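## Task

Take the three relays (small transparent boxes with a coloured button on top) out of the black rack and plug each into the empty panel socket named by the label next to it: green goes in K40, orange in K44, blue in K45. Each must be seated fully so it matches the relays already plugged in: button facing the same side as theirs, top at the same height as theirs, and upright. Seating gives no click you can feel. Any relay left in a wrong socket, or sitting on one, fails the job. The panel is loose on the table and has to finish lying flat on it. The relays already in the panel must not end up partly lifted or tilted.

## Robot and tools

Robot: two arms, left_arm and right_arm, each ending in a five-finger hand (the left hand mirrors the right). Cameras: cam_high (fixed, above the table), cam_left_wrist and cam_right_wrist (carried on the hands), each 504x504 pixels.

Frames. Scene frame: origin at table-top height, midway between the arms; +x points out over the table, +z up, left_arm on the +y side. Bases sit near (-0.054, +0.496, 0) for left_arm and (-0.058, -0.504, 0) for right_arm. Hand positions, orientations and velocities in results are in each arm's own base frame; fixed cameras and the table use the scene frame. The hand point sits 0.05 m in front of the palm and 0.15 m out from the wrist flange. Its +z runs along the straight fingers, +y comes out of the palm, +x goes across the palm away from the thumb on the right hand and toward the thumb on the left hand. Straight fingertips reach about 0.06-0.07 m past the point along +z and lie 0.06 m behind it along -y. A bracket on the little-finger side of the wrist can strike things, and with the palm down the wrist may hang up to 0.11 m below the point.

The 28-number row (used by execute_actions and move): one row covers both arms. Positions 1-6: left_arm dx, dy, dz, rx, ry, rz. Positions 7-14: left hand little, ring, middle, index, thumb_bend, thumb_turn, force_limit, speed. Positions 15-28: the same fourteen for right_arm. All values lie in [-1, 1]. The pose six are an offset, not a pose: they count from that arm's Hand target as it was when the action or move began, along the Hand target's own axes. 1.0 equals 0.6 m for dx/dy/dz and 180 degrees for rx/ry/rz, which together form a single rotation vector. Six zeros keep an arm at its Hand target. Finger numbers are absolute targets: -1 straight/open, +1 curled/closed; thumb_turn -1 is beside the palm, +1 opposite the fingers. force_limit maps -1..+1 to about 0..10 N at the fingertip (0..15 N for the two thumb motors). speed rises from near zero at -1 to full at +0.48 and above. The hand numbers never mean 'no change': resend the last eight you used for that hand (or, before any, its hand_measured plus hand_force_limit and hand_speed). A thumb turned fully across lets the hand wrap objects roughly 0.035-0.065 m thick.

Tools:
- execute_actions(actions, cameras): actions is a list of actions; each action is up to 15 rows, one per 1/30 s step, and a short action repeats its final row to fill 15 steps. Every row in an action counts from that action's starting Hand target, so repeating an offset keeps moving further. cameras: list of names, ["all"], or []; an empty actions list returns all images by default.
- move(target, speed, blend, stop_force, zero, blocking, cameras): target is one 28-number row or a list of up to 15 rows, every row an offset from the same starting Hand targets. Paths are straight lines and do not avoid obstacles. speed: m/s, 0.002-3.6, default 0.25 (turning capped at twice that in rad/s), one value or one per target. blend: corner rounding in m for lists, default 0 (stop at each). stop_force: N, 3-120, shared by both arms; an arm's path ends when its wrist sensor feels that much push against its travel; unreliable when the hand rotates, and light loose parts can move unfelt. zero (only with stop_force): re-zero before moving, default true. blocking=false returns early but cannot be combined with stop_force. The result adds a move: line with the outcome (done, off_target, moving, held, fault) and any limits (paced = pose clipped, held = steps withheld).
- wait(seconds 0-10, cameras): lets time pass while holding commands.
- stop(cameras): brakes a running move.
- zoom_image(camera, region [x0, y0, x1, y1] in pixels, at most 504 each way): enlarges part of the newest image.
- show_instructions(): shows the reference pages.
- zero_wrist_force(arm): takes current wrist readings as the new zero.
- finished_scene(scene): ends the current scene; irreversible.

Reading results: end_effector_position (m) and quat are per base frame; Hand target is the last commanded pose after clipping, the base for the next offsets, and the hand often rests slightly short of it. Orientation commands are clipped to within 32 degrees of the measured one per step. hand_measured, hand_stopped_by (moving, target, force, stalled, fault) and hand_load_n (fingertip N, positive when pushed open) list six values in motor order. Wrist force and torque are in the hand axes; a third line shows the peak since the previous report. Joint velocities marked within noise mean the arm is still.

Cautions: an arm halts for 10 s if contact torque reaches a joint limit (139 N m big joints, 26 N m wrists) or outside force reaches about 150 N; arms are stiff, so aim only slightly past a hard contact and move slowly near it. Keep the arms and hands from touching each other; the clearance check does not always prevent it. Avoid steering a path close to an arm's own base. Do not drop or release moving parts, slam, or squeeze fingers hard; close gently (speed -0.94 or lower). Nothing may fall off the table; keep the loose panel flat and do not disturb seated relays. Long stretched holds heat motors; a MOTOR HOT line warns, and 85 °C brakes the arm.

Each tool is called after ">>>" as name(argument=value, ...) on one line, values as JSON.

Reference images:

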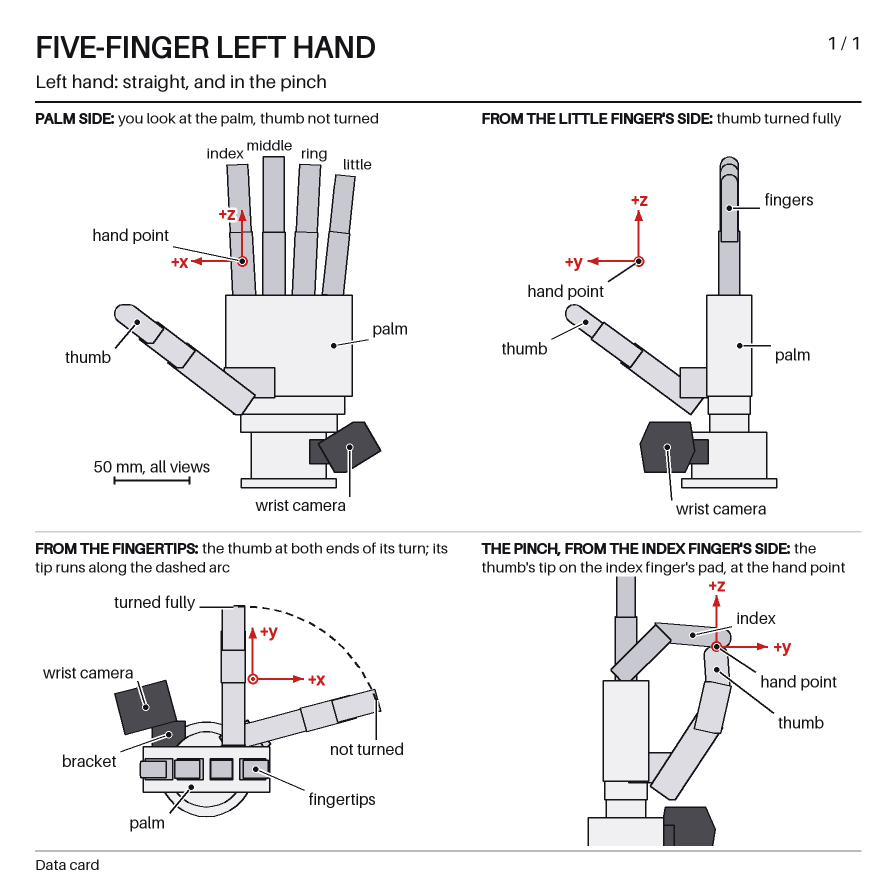

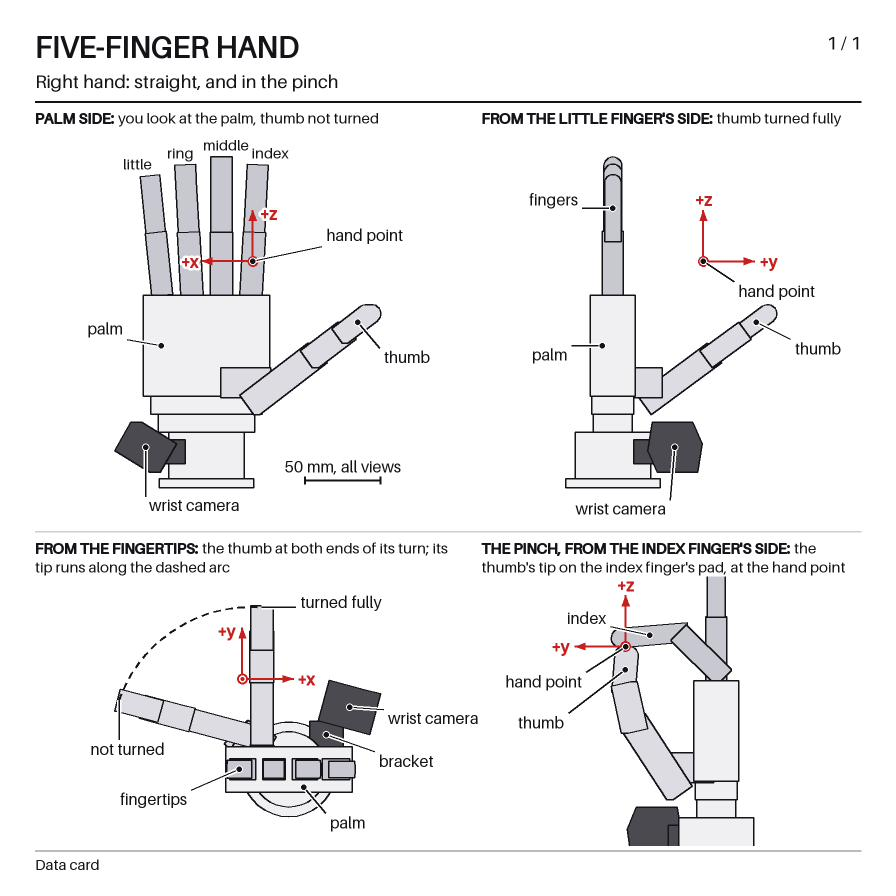

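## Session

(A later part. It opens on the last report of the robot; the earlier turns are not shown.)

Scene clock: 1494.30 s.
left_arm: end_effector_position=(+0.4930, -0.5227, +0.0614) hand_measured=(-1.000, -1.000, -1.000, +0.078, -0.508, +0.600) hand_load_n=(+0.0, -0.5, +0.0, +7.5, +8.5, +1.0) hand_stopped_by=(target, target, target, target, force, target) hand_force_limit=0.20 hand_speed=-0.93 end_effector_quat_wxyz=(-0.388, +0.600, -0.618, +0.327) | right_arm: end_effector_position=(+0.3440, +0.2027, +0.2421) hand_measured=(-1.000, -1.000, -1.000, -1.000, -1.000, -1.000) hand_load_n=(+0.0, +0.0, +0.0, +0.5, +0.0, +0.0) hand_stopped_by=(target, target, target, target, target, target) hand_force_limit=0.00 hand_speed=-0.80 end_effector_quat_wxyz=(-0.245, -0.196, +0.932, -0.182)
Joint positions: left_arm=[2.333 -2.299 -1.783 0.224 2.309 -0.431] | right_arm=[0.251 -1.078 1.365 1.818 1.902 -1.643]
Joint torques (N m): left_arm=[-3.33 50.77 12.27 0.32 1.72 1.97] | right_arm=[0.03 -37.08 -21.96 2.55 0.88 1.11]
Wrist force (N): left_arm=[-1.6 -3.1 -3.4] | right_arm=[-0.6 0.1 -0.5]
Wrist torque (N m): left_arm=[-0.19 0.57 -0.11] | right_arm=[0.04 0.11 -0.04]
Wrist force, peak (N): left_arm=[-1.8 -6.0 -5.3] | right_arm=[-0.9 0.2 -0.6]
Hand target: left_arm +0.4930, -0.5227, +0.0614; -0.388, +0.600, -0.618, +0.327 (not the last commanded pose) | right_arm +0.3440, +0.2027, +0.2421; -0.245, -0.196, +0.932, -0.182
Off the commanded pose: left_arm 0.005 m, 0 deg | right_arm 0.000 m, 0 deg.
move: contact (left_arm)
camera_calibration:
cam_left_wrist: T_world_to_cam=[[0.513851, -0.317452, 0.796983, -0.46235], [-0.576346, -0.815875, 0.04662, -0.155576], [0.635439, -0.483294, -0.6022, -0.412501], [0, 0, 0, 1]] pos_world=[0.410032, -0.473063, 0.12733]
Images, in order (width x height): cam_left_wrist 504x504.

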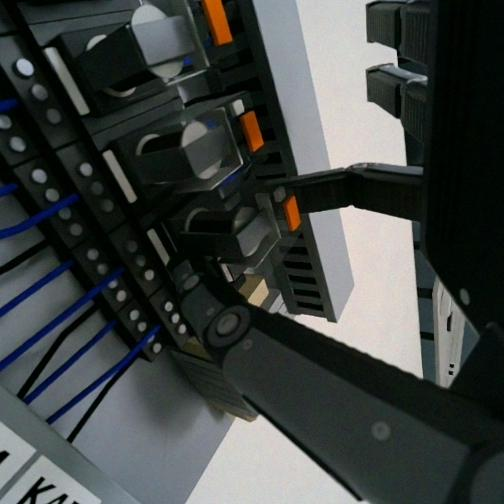

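>>> move(target=[[-0.0002,-0.00218,-0.00121,0,0,0,-1,-1,-1,0.078,-0.18,0.6,0.2,-0.93,0,0,0,0,0,0,-1,-1,-1,-1,-1,-1,0,-0.8],[0.0001,-0.00191,-0.00174,0,0,0,-1,-1,-1,0.078,-0.18,0.6,0.2,-0.93,0,0,0,0,0,0,-1,-1,-1,-1,-1,-1,0,-0.8]], speed=0.01)

>>> move(target=[0.0007,0.00725,0.004,0,0,0,-1,-1,-1,0.078,-0.18,0.6,0.2,-0.93,0,0,0,0,0,0,-1,-1,-1,-1,-1,-1,0,-0.8], speed=0.006, stop_force=7)

Scene clock: 1505.37 s.
left_arm: end_effector_position=(+0.4927, -0.5229, +0.0630) hand_measured=(-1.000, -1.000, -1.000, +0.078, -0.508, +0.600) hand_load_n=(+0.0, -0.5, +0.0, +9.5, +8.0, +0.5) hand_stopped_by=(target, target, target, target, force, target) hand_force_limit=0.20 hand_speed=-0.93 end_effector_quat_wxyz=(-0.388, +0.600, -0.618, +0.327) | right_arm: end_effector_position=(+0.3440, +0.2027, +0.2421) hand_measured=(-1.000, -1.000, -1.000, -1.000, -1.000, -1.000) hand_load_n=(+0.0, +0.0, +0.0, +0.0, +0.0, +0.0) hand_stopped_by=(target, target, target, target, target, target) hand_force_limit=0.00 hand_speed=-0.80 end_effector_quat_wxyz=(-0.245, -0.196, +0.932, -0.182)
Joint positions: left_arm=[2.332 -2.296 -1.783 0.22 2.31 -0.431] | right_arm=[0.251 -1.078 1.365 1.818 1.902 -1.643]
Joint torques (N m): left_arm=[-8.41 50.55 9.55 0.82 1.89 -1.8] | right_arm=[0.26 -36.64 -21.77 2.44 0.87 1.06]
Wrist force (N): left_arm=[-1.9 -0.5 -0.2] | right_arm=[-0.3 0.1 -0.4]
Wrist torque (N m): left_arm=[-0.04 0.60 -0.11] | right_arm=[0.03 0.06 -0.02]
Wrist force, peak (N): left_arm=[-1.8 -3.6 -3.9] | right_arm=[-0.8 0.2 -0.7]
Hand target: left_arm +0.4926, -0.5229, +0.0629; -0.388, +0.600, -0.618, +0.327 | right_arm +0.3440, +0.2027, +0.2421; -0.245, -0.196, +0.932, -0.182
Off the commanded pose: left_arm 0.000 m, 0 deg | right_arm 0.000 m, 0 deg.
move: done

Scene clock: 1506.77 s.
left_arm: end_effector_position=(+0.4926, -0.5229, +0.0608) hand_measured=(-1.000, -1.000, -1.000, +0.078, -0.508, +0.600) hand_load_n=(+0.0, +0.0, +0.0, +10.5, +7.0, +1.5) hand_stopped_by=(target, target, target, target, force, target) hand_force_limit=0.20 hand_speed=-0.93 end_effector_quat_wxyz=(-0.388, +0.600, -0.618, +0.327) | right_arm: end_effector_position=(+0.3440, +0.2027, +0.2421) hand_measured=(-1.000, -1.000, -1.000, -1.000, -1.000, -1.000) hand_load_n=(+0.0, +0.0, +0.0, +0.0, +0.0, +0.0) hand_stopped_by=(target, target, target, target, target, target) hand_force_limit=0.00 hand_speed=-0.80 end_effector_quat_wxyz=(-0.245, -0.196, +0.932, -0.182)
Joint positions: left_arm=[2.332 -2.3 -1.783 0.225 2.31 -0.431] | right_arm=[0.251 -1.078 1.365 1.818 1.902 -1.643]
Joint torques (N m): left_arm=[-8.1 47.6 7.11 -0.23 0.12 -1.47] | right_arm=[-0.49 -36.68 -22.07 2.53 0.89 1.21]
Wrist force (N): left_arm=[-1.1 -6.8 -2.2] | right_arm=[-0.5 0.2 -0.5]
Wrist torque (N m): left_arm=[-0.31 0.61 -0.09] | right_arm=[0.06 0.10 -0.03]
Wrist force, peak (N): left_arm=[-1.1 -10.0 -3.7] | right_arm=[-0.6 0.0 -0.8]
Hand target: left_arm +0.4926, -0.5229, +0.0609; -0.388, +0.600, -0.618, +0.327 (not the last commanded pose) | right_arm +0.3440, +0.2027, +0.2421; -0.245, -0.196, +0.932, -0.182
Off the commanded pose: left_arm 0.003 m, 0 deg | right_arm 0.000 m, 0 deg.
move: contact (left_arm)

>>> move(target=[[-0.00015,-0.0017,-0.00097,0,0,0,-1,-1,-1,0.078,-0.18,0.6,0.2,-0.93,0,0,0,0,0,0,-1,-1,-1,-1,-1,-1,0,-0.8],[0.00033,-0.0019,-0.00078,0,0,0,-1,-1,-1,0.078,-0.18,0.6,0.2,-0.93,0,0,0,0,0,0,-1,-1,-1,-1,-1,-1,0,-0.8]], speed=0.01)

>>> move(target=[0.0007,0.00725,0.004,0,0,0,-1,-1,-1,0.078,-0.18,0.6,0.2,-0.93,0,0,0,0,0,0,-1,-1,-1,-1,-1,-1,0,-0.8], speed=0.006, stop_force=8)

Scene clock: 1516.07 s.
left_arm: end_effector_position=(+0.4928, -0.5232, +0.0622) hand_measured=(-1.000, -1.000, -1.000, +0.078, -0.508, +0.600) hand_load_n=(+0.0, +0.0, +0.0, +9.0, +8.0, +0.0) hand_stopped_by=(target, target, target, target, force, target) hand_force_limit=0.20 hand_speed=-0.93 end_effector_quat_wxyz=(-0.388, +0.600, -0.618, +0.327) | right_arm: end_effector_position=(+0.3440, +0.2027, +0.2421) hand_measured=(-1.000, -1.000, -1.000, -1.000, -1.000, -1.000) hand_load_n=(+0.0, +0.0, +0.0, +0.0, +0.0, +0.0) hand_stopped_by=(target, target, target, target, target, target) hand_force_limit=0.00 hand_speed=-0.80 end_effector_quat_wxyz=(-0.245, -0.196, +0.932, -0.182)
Joint positions: left_arm=[2.332 -2.298 -1.782 0.222 2.31 -0.431] | right_arm=[0.251 -1.078 1.365 1.818 1.902 -1.643]
Joint torques (N m): left_arm=[-10.35 27.2 20.47 1.08 2.25 -1.76] | right_arm=[-0.65 -37.37 -21.91 2.45 0.89 1.24]
Wrist force (N): left_arm=[-1.9 -0.6 -0.3] | right_arm=[-0.8 0.1 -0.4]
Wrist torque (N m): left_arm=[-0.05 0.59 -0.11] | right_arm=[0.04 0.12 -0.05]
Wrist force, peak (N): left_arm=[-1.0 -7.1 -2.5] | right_arm=[-0.9 0.1 -0.6]
Hand target: left_arm +0.4928, -0.5232, +0.0621; -0.388, +0.600, -0.618, +0.327 | right_arm +0.3440, +0.2027, +0.2421; -0.245, -0.196, +0.932, -0.182
Off the commanded pose: left_arm 0.000 m, 0 deg | right_arm 0.000 m, 0 deg.
move: done

Scene clock: 1517.37 s.
left_arm: end_effector_position=(+0.4928, -0.5232, +0.0607) hand_measured=(-1.000, -1.000, -1.000, +0.078, -0.508, +0.600) hand_load_n=(+0.0, +0.0, +0.0, +9.5, +7.0, +1.5) hand_stopped_by=(target, target, target, target, force, target) hand_force_limit=0.20 hand_speed=-0.93 end_effector_quat_wxyz=(-0.388, +0.600, -0.618, +0.327) | right_arm: end_effector_position=(+0.3440, +0.2027, +0.2421) hand_measured=(-1.000, -1.000, -1.000, -1.000, -1.000, -1.000) hand_load_n=(+0.0, +0.0, +0.0, +0.0, +0.0, +0.0) hand_stopped_by=(target, target, target, target, target, target) hand_force_limit=0.00 hand_speed=-0.80 end_effector_quat_wxyz=(-0.245, -0.196, +0.932, -0.182)
Joint positions: left_arm=[2.332 -2.301 -1.782 0.225 2.31 -0.432] | right_arm=[0.251 -1.078 1.365 1.818 1.902 -1.643]
Joint torques (N m): left_arm=[-6.91 47.92 17.22 -0.22 1.68 -1.35] | right_arm=[-0.17 -37.02 -22.18 2.51 0.88 1.11]
Wrist force (N): left_arm=[-1.1 -7.3 -4.0] | right_arm=[-0.5 0.1 -0.4]
Wrist torque (N m): left_arm=[-0.35 0.60 -0.09] | right_arm=[0.03 0.08 -0.04]
Wrist force, peak (N): left_arm=[-1.0 -10.1 -5.6] | right_arm=[-0.9 0.0 -0.6]
Hand target: left_arm +0.4928, -0.5232, +0.0607; -0.388, +0.600, -0.618, +0.327 (not the last commanded pose) | right_arm +0.3440, +0.2027, +0.2421; -0.245, -0.196, +0.932, -0.182
Off the commanded pose: left_arm 0.004 m, 0 deg | right_arm 0.000 m, 0 deg.
move: contact (left_arm)

>>> move(target=[0,0,0,0,0,0,-1,-1,-1,0.0,-0.62,0.6,0.2,-0.9,0,0,0,0,0,0,-1,-1,-1,-1,-1,-1,0,-0.8], speed=0.01)

>>> move(target=[0,0,0,0,0,0,-1,-1,-1,-0.1,-0.95,0.6,0.0,-0.7,0,0,0,0,0,0,-1,-1,-1,-1,-1,-1,0,-0.8], speed=0.01)

>>> move(target=[-0.0056,-0.0560,-0.0312,0,0,0,-1,-1,-1,-0.1,-0.95,0.6,0.0,-0.7,0,0,0,0,0,0,-1,-1,-1,-1,-1,-1,0,-0.8], speed=0.08, cameras=["cam_left_wrist"])

>>> zoom_image(camera="cam_left_wrist", region=[80, 130, 300, 350])

Scene clock: 1528.23 s.
left_arm: end_effector_position=(+0.4928, -0.5232, +0.0607) hand_measured=(-1.000, -1.000, -1.000, +0.000, -0.620, +0.600) hand_load_n=(+0.0, +0.0, +0.5, +0.0, +0.0, +0.0) hand_stopped_by=(target, target, target, target, target, target) hand_force_limit=0.20 hand_speed=-0.90 end_effector_quat_wxyz=(-0.388, +0.600, -0.618, +0.327) | right_arm: end_effector_position=(+0.3440, +0.2027, +0.2421) hand_measured=(-1.000, -1.000, -1.000, -1.000, -1.000, -1.000) hand_load_n=(+0.0, +0.5, +0.0, +0.0, +0.0, +0.0) hand_stopped_by=(target, target, target, target, target, target) hand_force_limit=0.00 hand_speed=-0.80 end_effector_quat_wxyz=(-0.245, -0.196, +0.932, -0.182)
Joint positions: left_arm=[2.332 -2.301 -1.782 0.225 2.31 -0.432] | right_arm=[0.251 -1.078 1.365 1.818 1.902 -1.643]
Joint torques (N m): left_arm=[-0.67 47.37 17.48 2.55 1.27 0.66] | right_arm=[-0.2 -38.09 -22.03 2.47 0.9 1.05]
Wrist force (N): left_arm=[-1.9 -1.0 -0.6] | right_arm=[-0.6 0.1 -0.6]
Wrist torque (N m): left_arm=[-0.05 0.59 -0.11] | right_arm=[0.04 0.11 -0.04]
Wrist force, peak (N): left_arm=[-1.1 -7.3 -4.2] | right_arm=[-0.8 0.0 -0.7]
Hand target: left_arm +0.4928, -0.5232, +0.0607; -0.388, +0.600, -0.618, +0.327 | right_arm +0.3440, +0.2027, +0.2421; -0.245, -0.196, +0.932, -0.182
Off the commanded pose: left_arm 0.000 m, 0 deg | right_arm 0.000 m, 0 deg.
move: done

Scene clock: 1529.27 s.
left_arm: end_effector_position=(+0.4928, -0.5232, +0.0607) hand_measured=(-1.000, -1.000, -1.000, -0.100, -0.950, +0.600) hand_load_n=(+0.0, +0.0, +0.0, +0.0, +0.0, +0.0) hand_stopped_by=(target, target, target, target, target, target) hand_force_limit=0.00 hand_speed=-0.70 end_effector_quat_wxyz=(-0.388, +0.600, -0.618, +0.327) | right_arm: end_effector_position=(+0.3440, +0.2027, +0.2421) hand_measured=(-1.000, -1.000, -1.000, -1.000, -1.000, -1.000) hand_load_n=(+0.0, +0.0, +0.0, +0.0, +0.0, +0.0) hand_stopped_by=(target, target, target, target, target, target) hand_force_limit=0.00 hand_speed=-0.80 end_effector_quat_wxyz=(-0.245, -0.196, +0.932, -0.182)
Joint positions: left_arm=[2.332 -2.301 -1.782 0.225 2.31 -0.432] | right_arm=[0.251 -1.078 1.365 1.818 1.902 -1.643]
Joint torques (N m): left_arm=[-1.46 47.29 17.89 2.21 2.11 0.8] | right_arm=[-0.22 -37.27 -22.15 2.55 0.93 1.15]
Wrist force (N): left_arm=[-2.0 -1.1 -0.4] | right_arm=[-0.5 0.1 -0.5]
Wrist torque (N m): left_arm=[-0.09 0.61 -0.11] | right_arm=[0.03 0.08 -0.03]
Wrist force, peak (N): left_arm=[-2.1 -1.0 -0.4] | right_arm=[-0.9 -0.1 -0.5]
Hand target: left_arm +0.4928, -0.5232, +0.0607; -0.388, +0.600, -0.618, +0.327 | right_arm +0.3440, +0.2027, +0.2421; -0.245, -0.196, +0.932, -0.182
Off the commanded pose: left_arm 0.000 m, 0 deg | right_arm 0.000 m, 0 deg.
move: done

Scene clock: 1530.10 s.
left_arm: end_effector_position=(+0.4929, -0.5233, +0.0994) hand_measured=(-1.000, -1.000, -1.000, -0.100, -0.950, +0.600) hand_load_n=(+0.0, +0.0, +0.0, +0.0, +0.0, +0.0) hand_stopped_by=(target, target, target, target, target, target) hand_force_limit=0.00 hand_speed=-0.70 end_effector_quat_wxyz=(-0.388, +0.600, -0.618, +0.327) | right_arm: end_effector_position=(+0.3440, +0.2027, +0.2421) hand_measured=(-1.000, -1.000, -1.000, -1.000, -1.000, -1.000) hand_load_n=(+0.0, +0.0, +0.0, +0.0, +0.0, +0.0) hand_stopped_by=(target, target, target, target, target, target) hand_force_limit=0.00 hand_speed=-0.80 end_effector_quat_wxyz=(-0.245, -0.196, +0.932, -0.182)
Joint positions: left_arm=[2.332 -2.228 -1.778 0.147 2.31 -0.431] | right_arm=[0.251 -1.078 1.365 1.818 1.902 -1.643]
Joint torques (N m): left_arm=[5.33 26.65 9.91 4.11 -0.02 -1.43] | right_arm=[-0.44 -37.28 -22.19 2.42 0.9 1.21]
Wrist force (N): left_arm=[-1.9 -0.9 -0.3] | right_arm=[-0.6 0.1 -0.5]
Wrist torque (N m): left_arm=[-0.07 0.57 -0.11] | right_arm=[0.05 0.10 -0.03]
Wrist force, peak (N): left_arm=[-1.9 -2.1 -0.8] | right_arm=[-0.8 0.0 -0.6]
Hand target: left_arm +0.4928, -0.5232, +0.0993; -0.388, +0.600, -0.618, +0.327 | right_arm +0.3440, +0.2027, +0.2421; -0.245, -0.196, +0.932, -0.182
Off the commanded pose: left_arm 0.000 m, 0 deg | right_arm 0.000 m, 0 deg.
move: done
camera_calibration:
cam_left_wrist: T_world_to_cam=[[0.513431, -0.317193, 0.797356, -0.49254], [-0.576379, -0.815853, 0.0465892, -0.157866], [0.635748, -0.4835, -0.601708, -0.39015], [0, 0, 0, 1]] pos_world=[0.409932, -0.473663, 0.165328]
Images, in order (width x height): cam_left_wrist 504x504.

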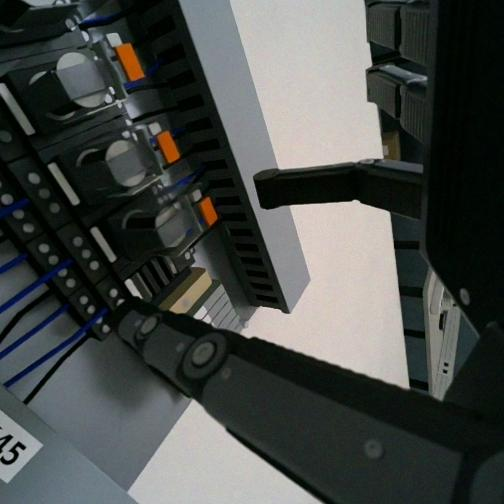

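Scaled by 2.291.

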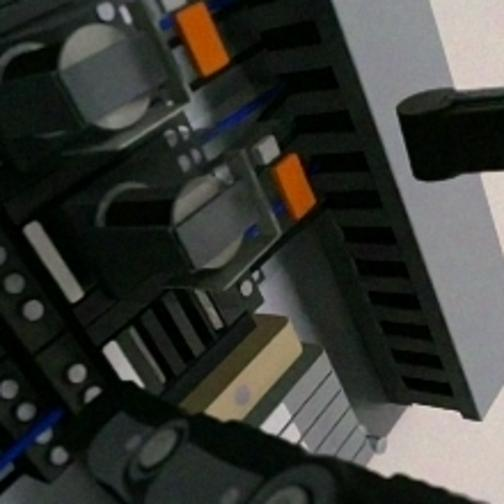

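>>> move(target=[[0,0,0,0,0,0,-1,-1,-1,-0.28,0.0,0.6,0.2,0.0,0,0,0,0,0,0,-1,-1,-1,-1,-1,-1,0,-0.8],[-0.0086,0.0378,-0.0684,-0.0096,0.0062,-0.0091,-1,-1,-1,-0.28,0.0,0.6,0.2,0.0,0,0,0,0,0,0,-1,-1,-1,-1,-1,-1,0,-0.8]], speed=0.1)

>>> move(target=[0.0019,0.0285,0.0172,0,0,0,-1,-1,-1,-0.28,0.0,0.6,0.2,0.0,0,0,0,0,0,0,-1,-1,-1,-1,-1,-1,0,-0.8], speed=0.012, stop_force=10, cameras=["cam_left_wrist"])

Scene clock: 1541.87 s.
left_arm: end_effector_position=(+0.4459, -0.5192, +0.1000) hand_measured=(-1.000, -1.000, -1.000, -0.280, +0.000, +0.600) hand_load_n=(-0.5, +0.0, +0.0, +0.0, +0.0, +0.0) hand_stopped_by=(target, target, target, target, target, target) hand_force_limit=0.20 hand_speed=0.00 end_effector_quat_wxyz=(-0.368, +0.612, -0.618, +0.329) | right_arm: end_effector_position=(+0.3440, +0.2027, +0.2421) hand_measured=(-1.000, -1.000, -1.000, -1.000, -1.000, -1.000) hand_load_n=(+0.0, +0.0, +0.0, +0.0, +0.0, +0.0) hand_stopped_by=(target, target, target, target, target, target) hand_force_limit=0.00 hand_speed=-0.80 end_effector_quat_wxyz=(-0.245, -0.196, +0.932, -0.182)
Joint positions: left_arm=[2.29 -2.158 -1.88 0.13 2.31 -0.515] | right_arm=[0.251 -1.078 1.365 1.818 1.902 -1.643]
Joint torques (N m): left_arm=[8.27 26.33 10.68 3.92 0.74 0.97] | right_arm=[0.08 -38.29 -21.42 2.47 0.86 1.23]
Wrist force (N): left_arm=[-2.0 -0.9 -0.6] | right_arm=[-0.4 0.1 -0.6]
Wrist torque (N m): left_arm=[-0.05 0.59 -0.17] | right_arm=[0.04 0.08 -0.02]
Wrist force, peak (N): left_arm=[-2.1 -0.3 -1.5] | right_arm=[-0.9 0.0 -0.7]
Hand target: left_arm +0.4458, -0.5191, +0.0999; -0.368, +0.612, -0.618, +0.329 | right_arm +0.3440, +0.2027, +0.2421; -0.245, -0.196, +0.932, -0.182
Off the commanded pose: left_arm 0.000 m, 0 deg | right_arm 0.000 m, 0 deg.
move: done

Scene clock: 1544.00 s.
left_arm: end_effector_position=(+0.4459, -0.5192, +0.0870) hand_measured=(-1.000, -1.000, -1.000, -0.280, +0.000, +0.600) hand_load_n=(+0.0, +0.0, +0.0, +6.0, +0.5, +0.0) hand_stopped_by=(target, target, target, target, target, target) hand_force_limit=0.20 hand_speed=0.00 end_effector_quat_wxyz=(-0.368, +0.612, -0.618, +0.329) | right_arm: end_effector_position=(+0.3440, +0.2027, +0.2421) hand_measured=(-1.000, -1.000, -1.000, -1.000, -1.000, -1.000) hand_load_n=(+0.0, +0.0, +0.0, -0.5, +0.0, +0.0) hand_stopped_by=(target, target, target, target, target, target) hand_force_limit=0.00 hand_speed=-0.80 end_effector_quat_wxyz=(-0.245, -0.196, +0.932, -0.182)
Joint positions: left_arm=[2.29 -2.184 -1.883 0.159 2.31 -0.515] | right_arm=[0.251 -1.078 1.365 1.818 1.902 -1.643]
Joint torques (N m): left_arm=[4.86 43.91 18.53 0.36 -1.56 -1.21] | right_arm=[-0.24 -37.59 -21.93 2.45 0.85 1.21]
Wrist force (N): left_arm=[-2.2 -10.0 -3.0] | right_arm=[-0.6 0.0 -0.6]
Wrist torque (N m): left_arm=[0.00 0.55 -0.12] | right_arm=[0.03 0.11 -0.04]
Wrist force, peak (N): left_arm=[-2.8 -14.9 -5.7] | right_arm=[-0.9 0.1 -0.5]
Hand target: left_arm +0.4459, -0.5192, +0.0870; -0.368, +0.612, -0.618, +0.329 (not the last commanded pose) | right_arm +0.3440, +0.2027, +0.2421; -0.245, -0.196, +0.932, -0.182
Off the commanded pose: left_arm 0.007 m, 0 deg | right_arm 0.000 m, 0 deg.
move: contact (left_arm)
camera_calibration:
cam_left_wrist: T_world_to_cam=[[0.536884, -0.289377, 0.792475, -0.45277], [-0.57452, -0.813275, 0.0922521, -0.184414], [0.617805, -0.504821, -0.602887, -0.36874], [0, 0, 0, 1]] pos_world=[0.364945, -0.467148, 0.153512]
Images, in order (width x height): cam_left_wrist 504x504.

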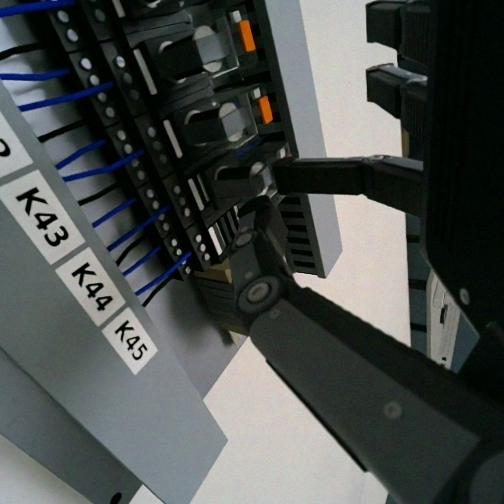

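>>> move(target=[0.0007,0.01,0.006,0,0,0,-1,-1,-1,-0.28,0.0,0.6,0.2,0.0,0,0,0,0,0,0,-1,-1,-1,-1,-1,-1,0,-0.8], speed=0.008, stop_force=38, cameras=["cam_left_wrist"])

Scene clock: 1549.80 s.
left_arm: end_effector_position=(+0.4460, -0.5192, +0.0816) hand_measured=(-1.000, -1.000, -1.000, -0.280, +0.000, +0.600) hand_load_n=(+0.0, +0.0, +0.0, -1.0, +0.0, +0.0) hand_stopped_by=(target, target, target, target, target, target) hand_force_limit=0.20 hand_speed=0.00 end_effector_quat_wxyz=(-0.368, +0.612, -0.618, +0.329) | right_arm: end_effector_position=(+0.3440, +0.2027, +0.2421) hand_measured=(-1.000, -1.000, -1.000, -1.000, -1.000, -1.000) hand_load_n=(+0.0, +0.0, +0.0, +0.0, +0.0, +0.0) hand_stopped_by=(target, target, target, target, target, target) hand_force_limit=0.00 hand_speed=-0.80 end_effector_quat_wxyz=(-0.245, -0.196, +0.932, -0.182)
Joint positions: left_arm=[2.29 -2.195 -1.884 0.171 2.31 -0.515] | right_arm=[0.251 -1.078 1.365 1.818 1.902 -1.643]
Joint torques (N m): left_arm=[-5.4 22.45 -0.94 -7.5 -4.12 -0.44] | right_arm=[0.07 -38.02 -21.55 2.54 0.86 1.13]
Wrist force (N): left_arm=[-5.1 -36.3 -27.4] | right_arm=[-0.7 -0.1 -0.6]
Wrist torque (N m): left_arm=[0.46 0.51 -0.08] | right_arm=[0.01 0.12 -0.05]
Wrist force, peak (N): left_arm=[-6.0 -41.0 -31.4] | right_arm=[-0.8 0.1 -0.7]
Hand target: left_arm +0.4459, -0.5192, +0.0815; -0.368, +0.612, -0.618, +0.329 (not the last commanded pose) | right_arm +0.3440, +0.2027, +0.2421; -0.245, -0.196, +0.932, -0.182
Off the commanded pose: left_arm 0.002 m, 0 deg | right_arm 0.000 m, 0 deg.
move: contact (left_arm)
camera_calibration:
cam_left_wrist: T_world_to_cam=[[0.536686, -0.289214, 0.792669, -0.448399], [-0.574551, -0.813249, 0.0922835, -0.183977], [0.617948, -0.504956, -0.602628, -0.3722], [0, 0, 0, 1]] pos_world=[0.364945, -0.467248, 0.148111]
Images, in order (width x height): cam_left_wrist 504x504.

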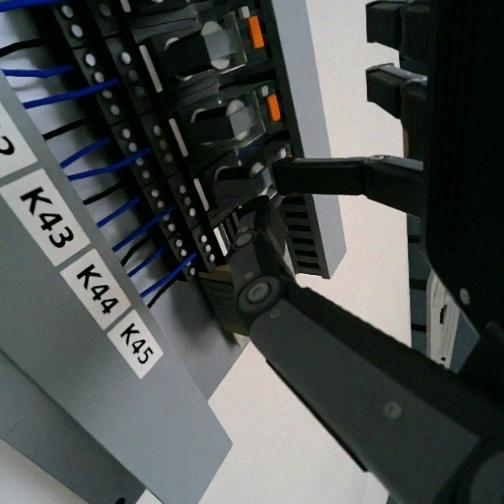

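>>> move(target=[[-0.0008,-0.0114,-0.0069,0,0,0,-1,-1,-1,-0.28,0.0,0.6,0.2,0.0,0,0,0,0,0,0,-1,-1,-1,-1,-1,-1,0,-0.8],[-0.0009,-0.0071,-0.0140,0,0,0,-1,-1,-1,-0.28,0.0,0.6,0.2,0.0,0,0,0,0,0,0,-1,-1,-1,-1,-1,-1,0,-0.8]], speed=0.05)

>>> move(target=[0.0013,0.0199,0.0121,0,0,0,-1,-1,-1,-0.28,0.0,0.6,0.2,0.0,0,0,0,0,0,0,-1,-1,-1,-1,-1,-1,0,-0.8], speed=0.01, stop_force=32)

>>> move(target=[[-0.0008,-0.0114,-0.0069,0,0,0,-1,-1,-1,-0.28,0.0,0.6,0.2,0.0,0,0,0,0,0,0,-1,-1,-1,-1,-1,-1,0,-0.8],[-0.0008,-0.0157,0.0002,0,0,0,-1,-1,-1,-0.28,0.0,0.6,0.2,0.0,0,0,0,0,0,0,-1,-1,-1,-1,-1,-1,0,-0.8]], speed=0.05)

>>> move(target=[0.0013,0.0199,0.0121,0,0,0,-1,-1,-1,-0.28,0.0,0.6,0.2,0.0,0,0,0,0,0,0,-1,-1,-1,-1,-1,-1,0,-0.8], speed=0.01, stop_force=10)

Scene clock: 1560.90 s.
left_arm: end_effector_position=(+0.4408, -0.5192, +0.0897) hand_measured=(-1.000, -1.000, -1.000, -0.280, +0.000, +0.600) hand_load_n=(+0.0, +0.0, +0.0, +0.0, +0.0, +0.0) hand_stopped_by=(target, target, target, target, target, target) hand_force_limit=0.20 hand_speed=0.00 end_effector_quat_wxyz=(-0.368, +0.612, -0.618, +0.329) | right_arm: end_effector_position=(+0.3440, +0.2027, +0.2421) hand_measured=(-1.000, -1.000, -1.000, -1.000, -1.000, -1.000) hand_load_n=(+0.0, +0.0, +0.0, +0.0, +0.0, +0.0) hand_stopped_by=(target, target, target, target, target, target) hand_force_limit=0.00 hand_speed=-0.80 end_effector_quat_wxyz=(-0.245, -0.196, +0.932, -0.182)
Joint positions: left_arm=[2.283 -2.174 -1.891 0.152 2.315 -0.522] | right_arm=[0.251 -1.078 1.365 1.818 1.902 -1.643]
Joint torques (N m): left_arm=[8.04 21.86 21.77 0.98 -0.56 2.11] | right_arm=[-0.09 -38.11 -22.07 2.45 0.97 1.11]
Wrist force (N): left_arm=[-2.2 -1.2 -0.8] | right_arm=[-0.6 0.1 -0.6]
Wrist torque (N m): left_arm=[-0.09 0.63 -0.12] | right_arm=[0.05 0.10 -0.04]
Wrist force, peak (N): left_arm=[-5.2 -36.5 -27.5] | right_arm=[-0.9 0.1 -0.8]
Hand target: left_arm +0.4409, -0.5192, +0.0895; -0.368, +0.612, -0.618, +0.329 | right_arm +0.3440, +0.2027, +0.2421; -0.245, -0.196, +0.932, -0.182
Off the commanded pose: left_arm 0.000 m, 0 deg | right_arm 0.000 m, 0 deg.
move: done

Scene clock: 1562.70 s.
left_arm: end_effector_position=(+0.4410, -0.5193, +0.0825) hand_measured=(-1.000, -1.000, -1.000, -0.280, +0.000, +0.600) hand_load_n=(+0.0, +0.0, +0.0, -4.0, +0.0, +0.0) hand_stopped_by=(target, target, target, target, target, target) hand_force_limit=0.20 hand_speed=0.00 end_effector_quat_wxyz=(-0.368, +0.612, -0.618, +0.329) | right_arm: end_effector_position=(+0.3440, +0.2027, +0.2421) hand_measured=(-1.000, -1.000, -1.000, -1.000, -1.000, -1.000) hand_load_n=(+0.0, +0.0, +0.0, +0.0, +0.0, +0.0) hand_stopped_by=(target, target, target, target, target, target) hand_force_limit=0.00 hand_speed=-0.80 end_effector_quat_wxyz=(-0.245, -0.196, +0.932, -0.182)
Joint positions: left_arm=[2.283 -2.189 -1.892 0.168 2.315 -0.521] | right_arm=[0.251 -1.078 1.365 1.818 1.902 -1.643]
Joint torques (N m): left_arm=[8.57 29.89 10.88 -3.45 -3.02 2.25] | right_arm=[-0.27 -38.47 -22.3 2.5 0.86 1.14]
Wrist force (N): left_arm=[-4.5 -24.4 -20.3] | right_arm=[-0.6 -0.1 -0.5]
Wrist torque (N m): left_arm=[0.16 0.53 -0.06] | right_arm=[0.02 0.10 -0.04]
Wrist force, peak (N): left_arm=[-5.4 -29.6 -24.3] | right_arm=[-0.9 0.0 -0.8]
Hand target: left_arm +0.4410, -0.5193, +0.0825; -0.368, +0.612, -0.618, +0.329 (not the last commanded pose) | right_arm +0.3440, +0.2027, +0.2421; -0.245, -0.196, +0.932, -0.182
Off the commanded pose: left_arm 0.007 m, 0 deg | right_arm 0.000 m, 0 deg.
move: contact (left_arm)

Scene clock: 1563.70 s.
left_arm: end_effector_position=(+0.4461, -0.5191, +0.0904) hand_measured=(-1.000, -1.000, -1.000, -0.280, +0.000, +0.600) hand_load_n=(+0.0, +0.0, +0.0, +0.0, +0.0, +0.0) hand_stopped_by=(target, target, target, target, target, target) hand_force_limit=0.20 hand_speed=0.00 end_effector_quat_wxyz=(-0.368, +0.612, -0.618, +0.329) end_effector_velocity=(-0.002, +0.000, +0.000) end_effector_angular_velocity=(-0.002, -0.001, +0.002) | right_arm: end_effector_position=(+0.3440, +0.2027, +0.2421) hand_measured=(-1.000, -1.000, -1.000, -1.000, -1.000, -1.000) hand_load_n=(+0.0, +0.0, +0.0, +0.0, +0.0, +0.0) hand_stopped_by=(target, target, target, target, target, target) hand_force_limit=0.00 hand_speed=-0.80 end_effector_quat_wxyz=(-0.245, -0.196, +0.932, -0.182)
Joint positions: left_arm=[2.29 -2.177 -1.883 0.152 2.31 -0.515] | right_arm=[0.251 -1.078 1.365 1.818 1.902 -1.643]
Joint velocities: left_arm=[-0.003 0.001 -0.003 0 0.003 -0.005] | right_arm=[within noise]
Joint torques (N m): left_arm=[-8.81 47.03 9.24 2.66 2.4 -1.9] | right_arm=[0.02 -38.3 -22.2 2.39 0.91 1.16]
Wrist force (N): left_arm=[-2.2 -0.9 -0.7] | right_arm=[-0.5 0.0 -0.3]
Wrist torque (N m): left_arm=[-0.05 0.61 -0.16] | right_arm=[0.01 0.09 -0.04]
Wrist force, peak (N): left_arm=[-4.8 -24.3 -20.1] | right_arm=[-1.0 0.3 -0.4]
Hand target: left_arm +0.4460, -0.5191, +0.0905; -0.368, +0.612, -0.618, +0.329 | right_arm +0.3440, +0.2027, +0.2421; -0.245, -0.196, +0.932, -0.182
Off the commanded pose: left_arm 0.000 m, 0 deg | right_arm 0.000 m, 0 deg.
move: done

Scene clock: 1565.47 s.
left_arm: end_effector_position=(+0.4461, -0.5192, +0.0832) hand_measured=(-1.000, -1.000, -1.000, -0.280, +0.000, +0.600) hand_load_n=(+0.0, +0.0, +0.0, +0.0, +0.0, +0.0) hand_stopped_by=(target, target, target, target, target, target) hand_force_limit=0.20 hand_speed=0.00 end_effector_quat_wxyz=(-0.368, +0.612, -0.618, +0.329) | right_arm: end_effector_position=(+0.3440, +0.2027, +0.2421) hand_measured=(-1.000, -1.000, -1.000, -1.000, -1.000, -1.000) hand_load_n=(-0.5, +0.0, +0.0, +0.0, +0.0, +0.0) hand_stopped_by=(target, target, target, target, target, target) hand_force_limit=0.00 hand_speed=-0.80 end_effector_quat_wxyz=(-0.245, -0.196, +0.932, -0.182)
Joint positions: left_arm=[2.29 -2.192 -1.884 0.169 2.31 -0.515] | right_arm=[0.251 -1.078 1.365 1.818 1.902 -1.643]
Joint torques (N m): left_arm=[-7.18 42.07 11.06 -1.32 -0.97 -1.55] | right_arm=[-0.15 -38.34 -22.19 2.41 0.9 1.18]
Wrist force (N): left_arm=[-3.1 -9.3 -6.7] | right_arm=[-0.5 0.2 -0.6]
Wrist torque (N m): left_arm=[0.04 0.65 -0.14] | right_arm=[0.06 0.09 -0.03]
Wrist force, peak (N): left_arm=[-3.8 -14.4 -10.0] | right_arm=[-0.9 0.0 -0.5]
Hand target: left_arm +0.4461, -0.5192, +0.0832; -0.368, +0.612, -0.618, +0.329 (not the last commanded pose) | right_arm +0.3440, +0.2027, +0.2421; -0.245, -0.196, +0.932, -0.182
Off the commanded pose: left_arm 0.007 m, 0 deg | right_arm 0.000 m, 0 deg.
move: contact (left_arm)

>>> move(target=[0.0005,0.0074,0.0045,0,0,0,-1,-1,-1,-0.28,0.0,0.6,0.2,0.0,0,0,0,0,0,0,-1,-1,-1,-1,-1,-1,0,-0.8], speed=0.008, stop_force=36)

>>> move(target=[-0.0018,-0.0271,-0.0164,0,0,0,-1,-1,-1,-0.28,0.0,0.6,0.2,0.0,0,0,0,0,0,0,-1,-1,-1,-1,-1,-1,0,-0.8], speed=0.08)

>>> move(target=[[0,0,0,0,0,0,-1,-1,-1,-0.1,-0.95,0.6,0.0,0.2,0,0,0,0,0,0,-1,-1,-1,-1,-1,-1,0,-0.8],[0.0030,-0.0408,0.0673,0,0,0,-1,-1,-1,-0.1,-0.95,0.6,0.0,0.2,0,0,0,0,0,0,-1,-1,-1,-1,-1,-1,0,-0.8],[0.0054,-0.0044,0.0893,0,0,0,-1,-1,-1,-0.1,-0.95,0.6,0.0,0.2,0,0,0,0,0,0,-1,-1,-1,-1,-1,-1,0,-0.8]], speed=0.12, cameras=["cam_left_wrist"])

>>> zoom_image(camera="cam_left_wrist", region=[150, 150, 290, 290])

Scene clock: 1577.00 s.
left_arm: end_effector_position=(+0.4462, -0.5193, +0.0814) hand_measured=(-1.000, -1.000, -1.000, -0.280, +0.000, +0.600) hand_load_n=(-0.5, +0.0, +0.0, -1.5, +0.0, +0.0) hand_stopped_by=(target, target, target, target, target, target) hand_force_limit=0.20 hand_speed=0.00 end_effector_quat_wxyz=(-0.368, +0.612, -0.618, +0.330) | right_arm: end_effector_position=(+0.3440, +0.2027, +0.2421) hand_measured=(-1.000, -1.000, -1.000, -1.000, -1.000, -1.000) hand_load_n=(+0.5, +0.0, +0.0, +0.0, +0.0, +0.0) hand_stopped_by=(target, target, target, target, target, target) hand_force_limit=0.00 hand_speed=-0.80 end_effector_quat_wxyz=(-0.245, -0.196, +0.932, -0.182)
Joint positions: left_arm=[2.29 -2.196 -1.884 0.174 2.31 -0.515] | right_arm=[0.251 -1.078 1.365 1.818 1.902 -1.643]
Joint torques (N m): left_arm=[-0.18 22.34 7.67 -7.58 -5.07 -0.43] | right_arm=[-0.41 -37.92 -22.01 2.45 0.92 1.12]
Wrist force (N): left_arm=[-7.9 -37.5 -28.6] | right_arm=[-0.6 0.0 -0.6]
Wrist torque (N m): left_arm=[0.52 0.51 -0.10] | right_arm=[0.03 0.11 -0.05]
Wrist force, peak (N): left_arm=[-8.3 -42.8 -33.0] | right_arm=[-0.6 0.1 -0.9]
Hand target: left_arm +0.4462, -0.5193, +0.0813; -0.368, +0.612, -0.618, +0.330 (not the last commanded pose) | right_arm +0.3440, +0.2027, +0.2421; -0.245, -0.196, +0.932, -0.182
Off the commanded pose: left_arm 0.003 m, 0 deg | right_arm 0.000 m, 0 deg.
move: contact (left_arm)

Scene clock: 1577.73 s.
left_arm: end_effector_position=(+0.4461, -0.5192, +0.1005) hand_measured=(-1.000, -1.000, -1.000, -0.280, +0.000, +0.600) hand_load_n=(+0.0, -0.5, +0.0, +0.0, +0.0, +0.0) hand_stopped_by=(target, target, target, target, target, target) hand_force_limit=0.20 hand_speed=0.00 end_effector_quat_wxyz=(-0.368, +0.612, -0.618, +0.330) end_effector_velocity=(+0.000, -0.001, -0.001) end_effector_angular_velocity=(-0.002, -0.003, -0.001) | right_arm: end_effector_position=(+0.3440, +0.2027, +0.2421) hand_measured=(-1.000, -1.000, -1.000, -1.000, -1.000, -1.000) hand_load_n=(+0.0, +0.0, +0.0, +0.0, +0.0, +0.0) hand_stopped_by=(target, target, target, target, target, target) hand_force_limit=0.00 hand_speed=-0.80 end_effector_quat_wxyz=(-0.245, -0.196, +0.932, -0.182)
Joint positions: left_arm=[2.29 -2.158 -1.88 0.132 2.31 -0.515] | right_arm=[0.251 -1.078 1.365 1.818 1.902 -1.643]
Joint velocities: left_arm=[-0.001 -0.004 0.001 0.006 0 0] | right_arm=[within noise]
Joint torques (N m): left_arm=[-5.06 23.49 15.16 4.2 2.32 1.05] | right_arm=[-0.41 -38.05 -21.58 2.41 0.95 1.1]
Wrist force (N): left_arm=[-2.5 -1.7 -0.6] | right_arm=[-0.7 0.0 -0.4]
Wrist torque (N m): left_arm=[-0.18 0.66 -0.13] | right_arm=[0.02 0.12 -0.05]
Wrist force, peak (N): left_arm=[-7.9 -37.2 -28.6] | right_arm=[-0.8 0.0 -0.6]
Hand target: left_arm +0.4461, -0.5192, +0.1004; -0.368, +0.612, -0.618, +0.330 | right_arm +0.3440, +0.2027, +0.2421; -0.245, -0.196, +0.932, -0.182
Off the commanded pose: left_arm 0.000 m, 0 deg | right_arm 0.000 m, 0 deg.
move: done

Scene clock: 1579.83 s.
left_arm: end_effector_position=(+0.4934, -0.5202, +0.0750) hand_measured=(-1.000, -1.000, -1.000, -0.100, -0.950, +0.600) hand_load_n=(+0.0, -0.5, -0.5, +0.0, +0.0, +0.0) hand_stopped_by=(target, target, target, target, target, target) hand_force_limit=0.00 hand_speed=0.20 end_effector_quat_wxyz=(-0.368, +0.612, -0.618, +0.330) | right_arm: end_effector_position=(+0.3440, +0.2027, +0.2421) hand_measured=(-1.000, -1.000, -1.000, -1.000, -1.000, -1.000) hand_load_n=(+0.0, +0.0, +0.0, +0.0, +0.0, +0.0) hand_stopped_by=(target, target, target, target, target, target) hand_force_limit=0.00 hand_speed=-0.80 end_effector_quat_wxyz=(-0.245, -0.196, +0.932, -0.182)
Joint positions: left_arm=[2.351 -2.253 -1.801 0.184 2.266 -0.46] | right_arm=[0.251 -1.078 1.365 1.818 1.902 -1.643]
Joint torques (N m): left_arm=[-2.18 36.65 21.87 3.1 -0.03 1.94] | right_arm=[-0.12 -38.65 -22.07 2.45 0.97 1.25]
Wrist force (N): left_arm=[-2.3 -2.0 -0.6] | right_arm=[-0.5 -0.1 -0.4]
Wrist torque (N m): left_arm=[-0.23 0.65 -0.10] | right_arm=[0.00 0.09 -0.04]
Wrist force, peak (N): left_arm=[-2.6 -3.6 -1.7] | right_arm=[-0.7 0.0 -0.9]
Hand target: left_arm +0.4935, -0.5202, +0.0750; -0.368, +0.612, -0.618, +0.330 | right_arm +0.3440, +0.2027, +0.2421; -0.245, -0.196, +0.932, -0.182
Off the commanded pose: left_arm 0.000 m, 0 deg | right_arm 0.000 m, 0 deg.
move: done
camera_calibration:
cam_left_wrist: T_world_to_cam=[[0.535929, -0.288216, 0.793544, -0.468128], [-0.574518, -0.813233, 0.0926396, -0.156914], [0.618635, -0.505553, -0.60142, -0.406719], [0, 0, 0, 1]] pos_world=[0.412344, -0.468147, 0.141407]
Images, in order (width x height): cam_left_wrist 504x504.

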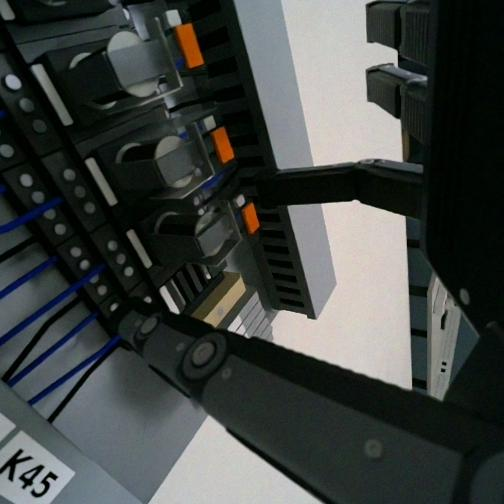

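Scaled by 3.600.

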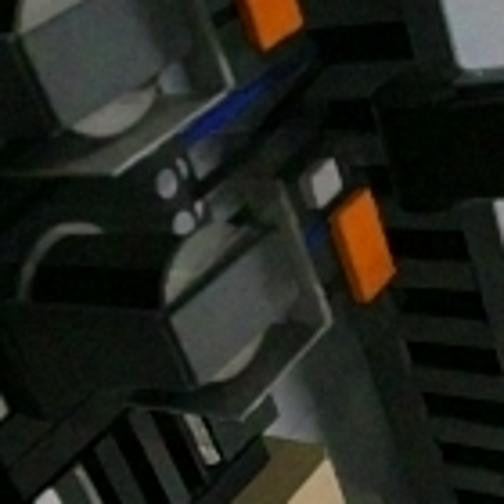

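>>> zoom_image(camera="cam_left_wrist", region=[90, 100, 280, 290])

Scaled by 2.653.

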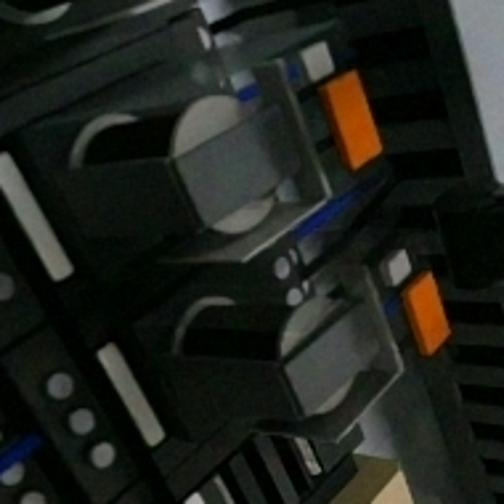

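>>> zoom_image(camera="cam_left_wrist", region=[110, 110, 190, 190])

>>> zoom_image(camera="cam_left_wrist", region=[185, 185, 265, 265])

>>> move(target=[-0.04693,0.00197,0.00197,0,0,0,-1,-1,-1,-0.1,-0.95,0.6,0.0,0.2,0,0,0,0,0,0,-1,-1,-1,-1,-1,-1,0,-0.8], speed=0.12, cameras=["cam_left_wrist"])

>>> zoom_image(camera="cam_left_wrist", region=[110, 110, 190, 190])

>>> zoom_image(camera="cam_left_wrist", region=[185, 185, 265, 265])

Scaled by 6.300.

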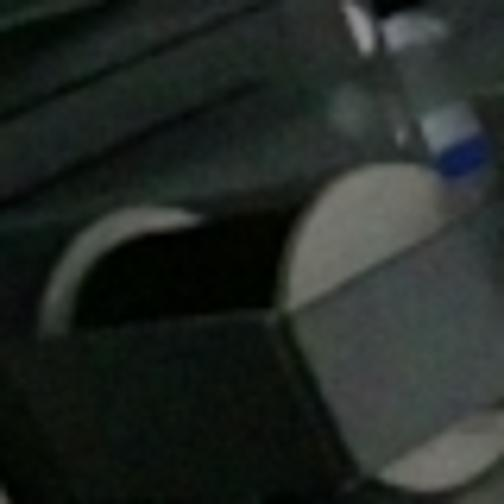

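Scaled by 6.300.

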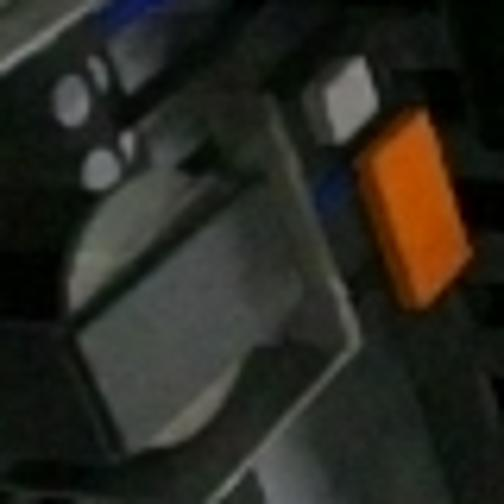

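Scene clock: 1630.60 s.
left_arm: end_effector_position=(+0.4934, -0.4920, +0.0750) hand_measured=(-1.000, -1.000, -1.000, -0.100, -0.950, +0.600) hand_load_n=(+0.0, +0.0, +0.0, +0.0, +0.0, +0.0) hand_stopped_by=(target, target, target, target, target, target) hand_force_limit=0.00 hand_speed=0.20 end_effector_quat_wxyz=(-0.368, +0.612, -0.618, +0.330) end_effector_velocity=(+0.000, +0.000, -0.001) end_effector_angular_velocity=(-0.001, +0.001, +0.003) | right_arm: end_effector_position=(+0.3440, +0.2027, +0.2421) hand_measured=(-1.000, -1.000, -1.000, -1.000, -1.000, -1.000) hand_load_n=(+0.0, +0.0, +0.0, +0.0, +0.0, +0.0) hand_stopped_by=(target, target, target, target, target, target) hand_force_limit=0.00 hand_speed=-0.80 end_effector_quat_wxyz=(-0.245, -0.196, +0.932, -0.182)
Joint positions: left_arm=[2.386 -2.223 -1.872 0.244 2.239 -0.43] | right_arm=[0.251 -1.078 1.365 1.818 1.902 -1.643]
Joint velocities: left_arm=[-0.001 -0.001 0 -0.002 0.002 -0.005] | right_arm=[within noise]
Joint torques (N m): left_arm=[-10.74 23.81 21.18 0.65 2.36 -1.6] | right_arm=[-0.42 -39.32 -21.98 2.43 0.87 1.22]
Wrist force (N): left_arm=[-2.8 -2.0 -0.6] | right_arm=[-0.7 -0.1 -0.4]
Wrist torque (N m): left_arm=[-0.21 0.73 -0.17] | right_arm=[0.00 0.12 -0.05]
Wrist force, peak (N): left_arm=[-3.4 -2.1 -0.6] | right_arm=[-0.8 -0.1 -0.8]
Hand target: left_arm +0.4933, -0.4920, +0.0749; -0.368, +0.612, -0.618, +0.330 | right_arm +0.3440, +0.2027, +0.2421; -0.245, -0.196, +0.932, -0.182
Off the commanded pose: left_arm 0.000 m, 0 deg | right_arm 0.000 m, 0 deg.
move: done
camera_calibration:
cam_left_wrist: T_world_to_cam=[[0.535714, -0.288003, 0.793766, -0.459716], [-0.574499, -0.813244, 0.0926599, -0.134044], [0.618839, -0.505657, -0.601124, -0.392632], [0, 0, 0, 1]] pos_world=[0.412244, -0.439947, 0.141306]
Images, in order (width x height): cam_left_wrist 504x504.

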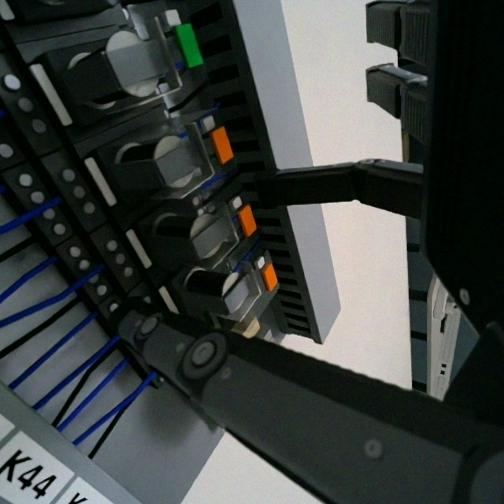

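Scaled by 6.300.

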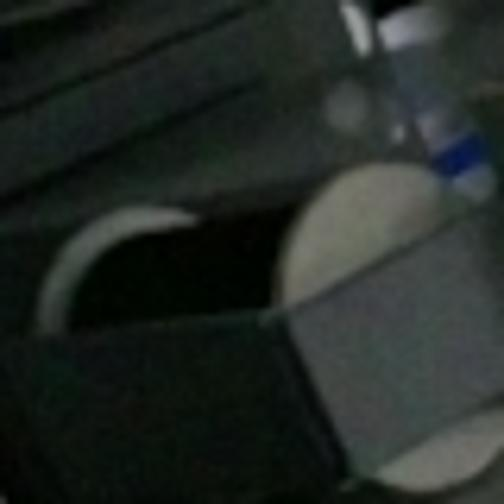

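Scaled by 6.300.

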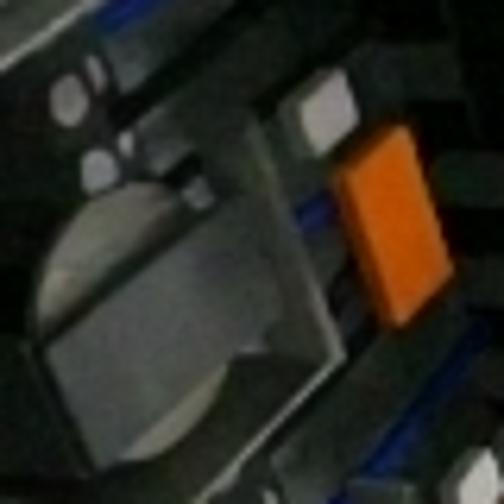

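>>> move(target=[-0.0023,-0.0356,-0.0215,0,0,0,-1,-1,-1,-0.1,-0.95,0.6,0.0,0.2,0,0,0,0,0,0,-1,-1,-1,-1,-1,-1,0,-0.8], speed=0.12)

>>> move(target=[[0,0,0,0,0,0,-1,-1,-1,-0.28,0.0,0.6,0.2,0.0,0,0,0,0,0,0,-1,-1,-1,-1,-1,-1,0,-0.8],[0.0436,0.0467,-0.0825,0,0,0,-1,-1,-1,-0.28,0.0,0.6,0.2,0.0,0,0,0,0,0,0,-1,-1,-1,-1,-1,-1,0,-0.8]], speed=0.12)

>>> move(target=[0.0019,0.0285,0.0172,0,0,0,-1,-1,-1,-0.28,0.0,0.6,0.2,0.0,0,0,0,0,0,0,-1,-1,-1,-1,-1,-1,0,-0.8], speed=0.012, stop_force=10, cameras=["cam_left_wrist"])

Scene clock: 1662.07 s.
left_arm: end_effector_position=(+0.4932, -0.4920, +0.1000) hand_measured=(-1.000, -1.000, -1.000, -0.100, -0.950, +0.600) hand_load_n=(+0.0, -0.5, +0.0, +0.0, +0.0, +0.0) hand_stopped_by=(target, target, target, target, target, target) hand_force_limit=0.00 hand_speed=0.20 end_effector_quat_wxyz=(-0.368, +0.612, -0.618, +0.330) | right_arm: end_effector_position=(+0.3440, +0.2027, +0.2421) hand_measured=(-1.000, -1.000, -1.000, -1.000, -1.000, -1.000) hand_load_n=(-0.5, +0.0, +0.0, +0.0, +0.0, +0.0) hand_stopped_by=(target, target, target, target, target, target) hand_force_limit=0.00 hand_speed=-0.80 end_effector_quat_wxyz=(-0.245, -0.196, +0.932, -0.182)
Joint positions: left_arm=[2.386 -2.173 -1.868 0.19 2.239 -0.43] | right_arm=[0.251 -1.078 1.365 1.818 1.902 -1.643]
Joint torques (N m): left_arm=[-9.11 22.63 13.43 4.25 2.03 0.57] | right_arm=[0.37 -38.95 -21.69 2.44 0.98 1.07]
Wrist force (N): left_arm=[-2.6 -2.1 -0.7] | right_arm=[-0.8 0.0 -0.5]
Wrist torque (N m): left_arm=[-0.23 0.69 -0.15] | right_arm=[0.02 0.13 -0.06]
Wrist force, peak (N): left_arm=[-2.7 -2.6 -0.8] | right_arm=[-1.0 0.3 -0.5]
Hand target: left_arm +0.4932, -0.4919, +0.0998; -0.368, +0.612, -0.618, +0.330 | right_arm +0.3440, +0.2027, +0.2421; -0.245, -0.196, +0.932, -0.182
Off the commanded pose: left_arm 0.000 m, 0 deg | right_arm 0.000 m, 0 deg.
move: done

Scene clock: 1664.00 s.
left_arm: end_effector_position=(+0.4369, -0.5192, +0.0999) hand_measured=(-1.000, -1.000, -1.000, -0.280, +0.000, +0.600) hand_load_n=(+0.0, +0.0, +0.0, +0.0, +0.0, +0.0) hand_stopped_by=(target, target, target, target, target, target) hand_force_limit=0.20 hand_speed=0.00 end_effector_quat_wxyz=(-0.368, +0.612, -0.618, +0.330) | right_arm: end_effector_position=(+0.3440, +0.2027, +0.2421) hand_measured=(-1.000, -1.000, -1.000, -1.000, -1.000, -1.000) hand_load_n=(+0.0, +0.0, +0.0, +0.0, +0.0, +0.0) hand_stopped_by=(target, target, target, target, target, target) hand_force_limit=0.00 hand_speed=-0.80 end_effector_quat_wxyz=(-0.245, -0.196, +0.932, -0.182)
Joint positions: left_arm=[2.277 -2.151 -1.895 0.131 2.319 -0.527] | right_arm=[0.251 -1.078 1.365 1.818 1.902 -1.643]
Joint torques (N m): left_arm=[-3.38 23.56 22.84 3.71 0.41 0.99] | right_arm=[-0.12 -38.59 -22.36 2.49 0.9 1.21]
Wrist force (N): left_arm=[-2.7 -1.9 -0.8] | right_arm=[-0.7 0.1 -0.2]
Wrist torque (N m): left_arm=[-0.19 0.70 -0.18] | right_arm=[0.02 0.10 -0.04]
Wrist force, peak (N): left_arm=[-2.9 -2.7 0.2] | right_arm=[-0.9 0.1 -0.7]
Hand target: left_arm +0.4368, -0.5192, +0.0998; -0.368, +0.612, -0.618, +0.330 | right_arm +0.3440, +0.2027, +0.2421; -0.245, -0.196, +0.932, -0.182
Off the commanded pose: left_arm 0.000 m, 0 deg | right_arm 0.000 m, 0 deg.
move: done

Scene clock: 1666.47 s.
left_arm: end_effector_position=(+0.4369, -0.5193, +0.0835) hand_measured=(-1.000, -1.000, -1.000, -0.280, +0.000, +0.600) hand_load_n=(+0.0, +0.0, +0.0, -1.0, +0.0, +0.0) hand_stopped_by=(target, target, target, target, target, target) hand_force_limit=0.20 hand_speed=0.00 end_effector_quat_wxyz=(-0.368, +0.612, -0.618, +0.330) | right_arm: end_effector_position=(+0.3440, +0.2027, +0.2421) hand_measured=(-1.000, -1.000, -1.000, -1.000, -1.000, -1.000) hand_load_n=(-0.5, +0.0, +0.0, +0.0, +0.0, +0.0) hand_stopped_by=(target, target, target, target, target, target) hand_force_limit=0.00 hand_speed=-0.80 end_effector_quat_wxyz=(-0.245, -0.196, +0.932, -0.182)
Joint positions: left_arm=[2.277 -2.183 -1.899 0.167 2.319 -0.527] | right_arm=[0.251 -1.078 1.365 1.818 1.902 -1.643]
Joint torques (N m): left_arm=[-3.84 41.84 19.11 1.78 -1.23 -0.08] | right_arm=[0.13 -39.16 -21.48 2.43 0.96 1.15]
Wrist force (N): left_arm=[-3.4 -9.9 -7.0] | right_arm=[-0.6 0.1 -0.5]
Wrist torque (N m): left_arm=[-0.11 0.69 -0.15] | right_arm=[0.03 0.10 -0.04]
Wrist force, peak (N): left_arm=[-4.0 -14.3 -10.6] | right_arm=[-0.8 0.1 -0.7]
Hand target: left_arm +0.4370, -0.5193, +0.0835; -0.368, +0.612, -0.618, +0.330 (not the last commanded pose) | right_arm +0.3440, +0.2027, +0.2421; -0.245, -0.196, +0.932, -0.182
Off the commanded pose: left_arm 0.004 m, 0 deg | right_arm 0.000 m, 0 deg.
move: contact (left_arm)
camera_calibration:
cam_left_wrist: T_world_to_cam=[[0.535826, -0.288029, 0.793681, -0.44415], [-0.574502, -0.813234, 0.09273, -0.18944], [0.618739, -0.505658, -0.601225, -0.366375], [0, 0, 0, 1]] pos_world=[0.355844, -0.467247, 0.149807]
Images, in order (width x height): cam_left_wrist 504x504.

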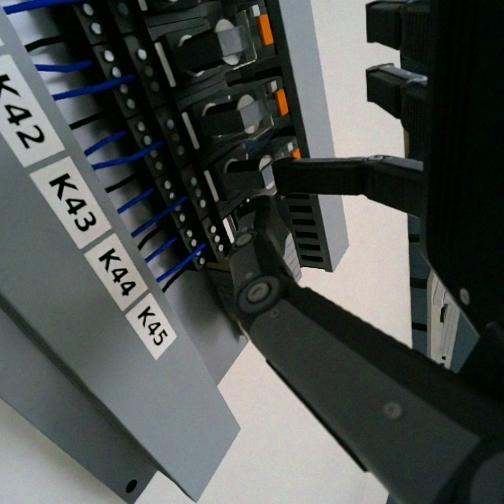

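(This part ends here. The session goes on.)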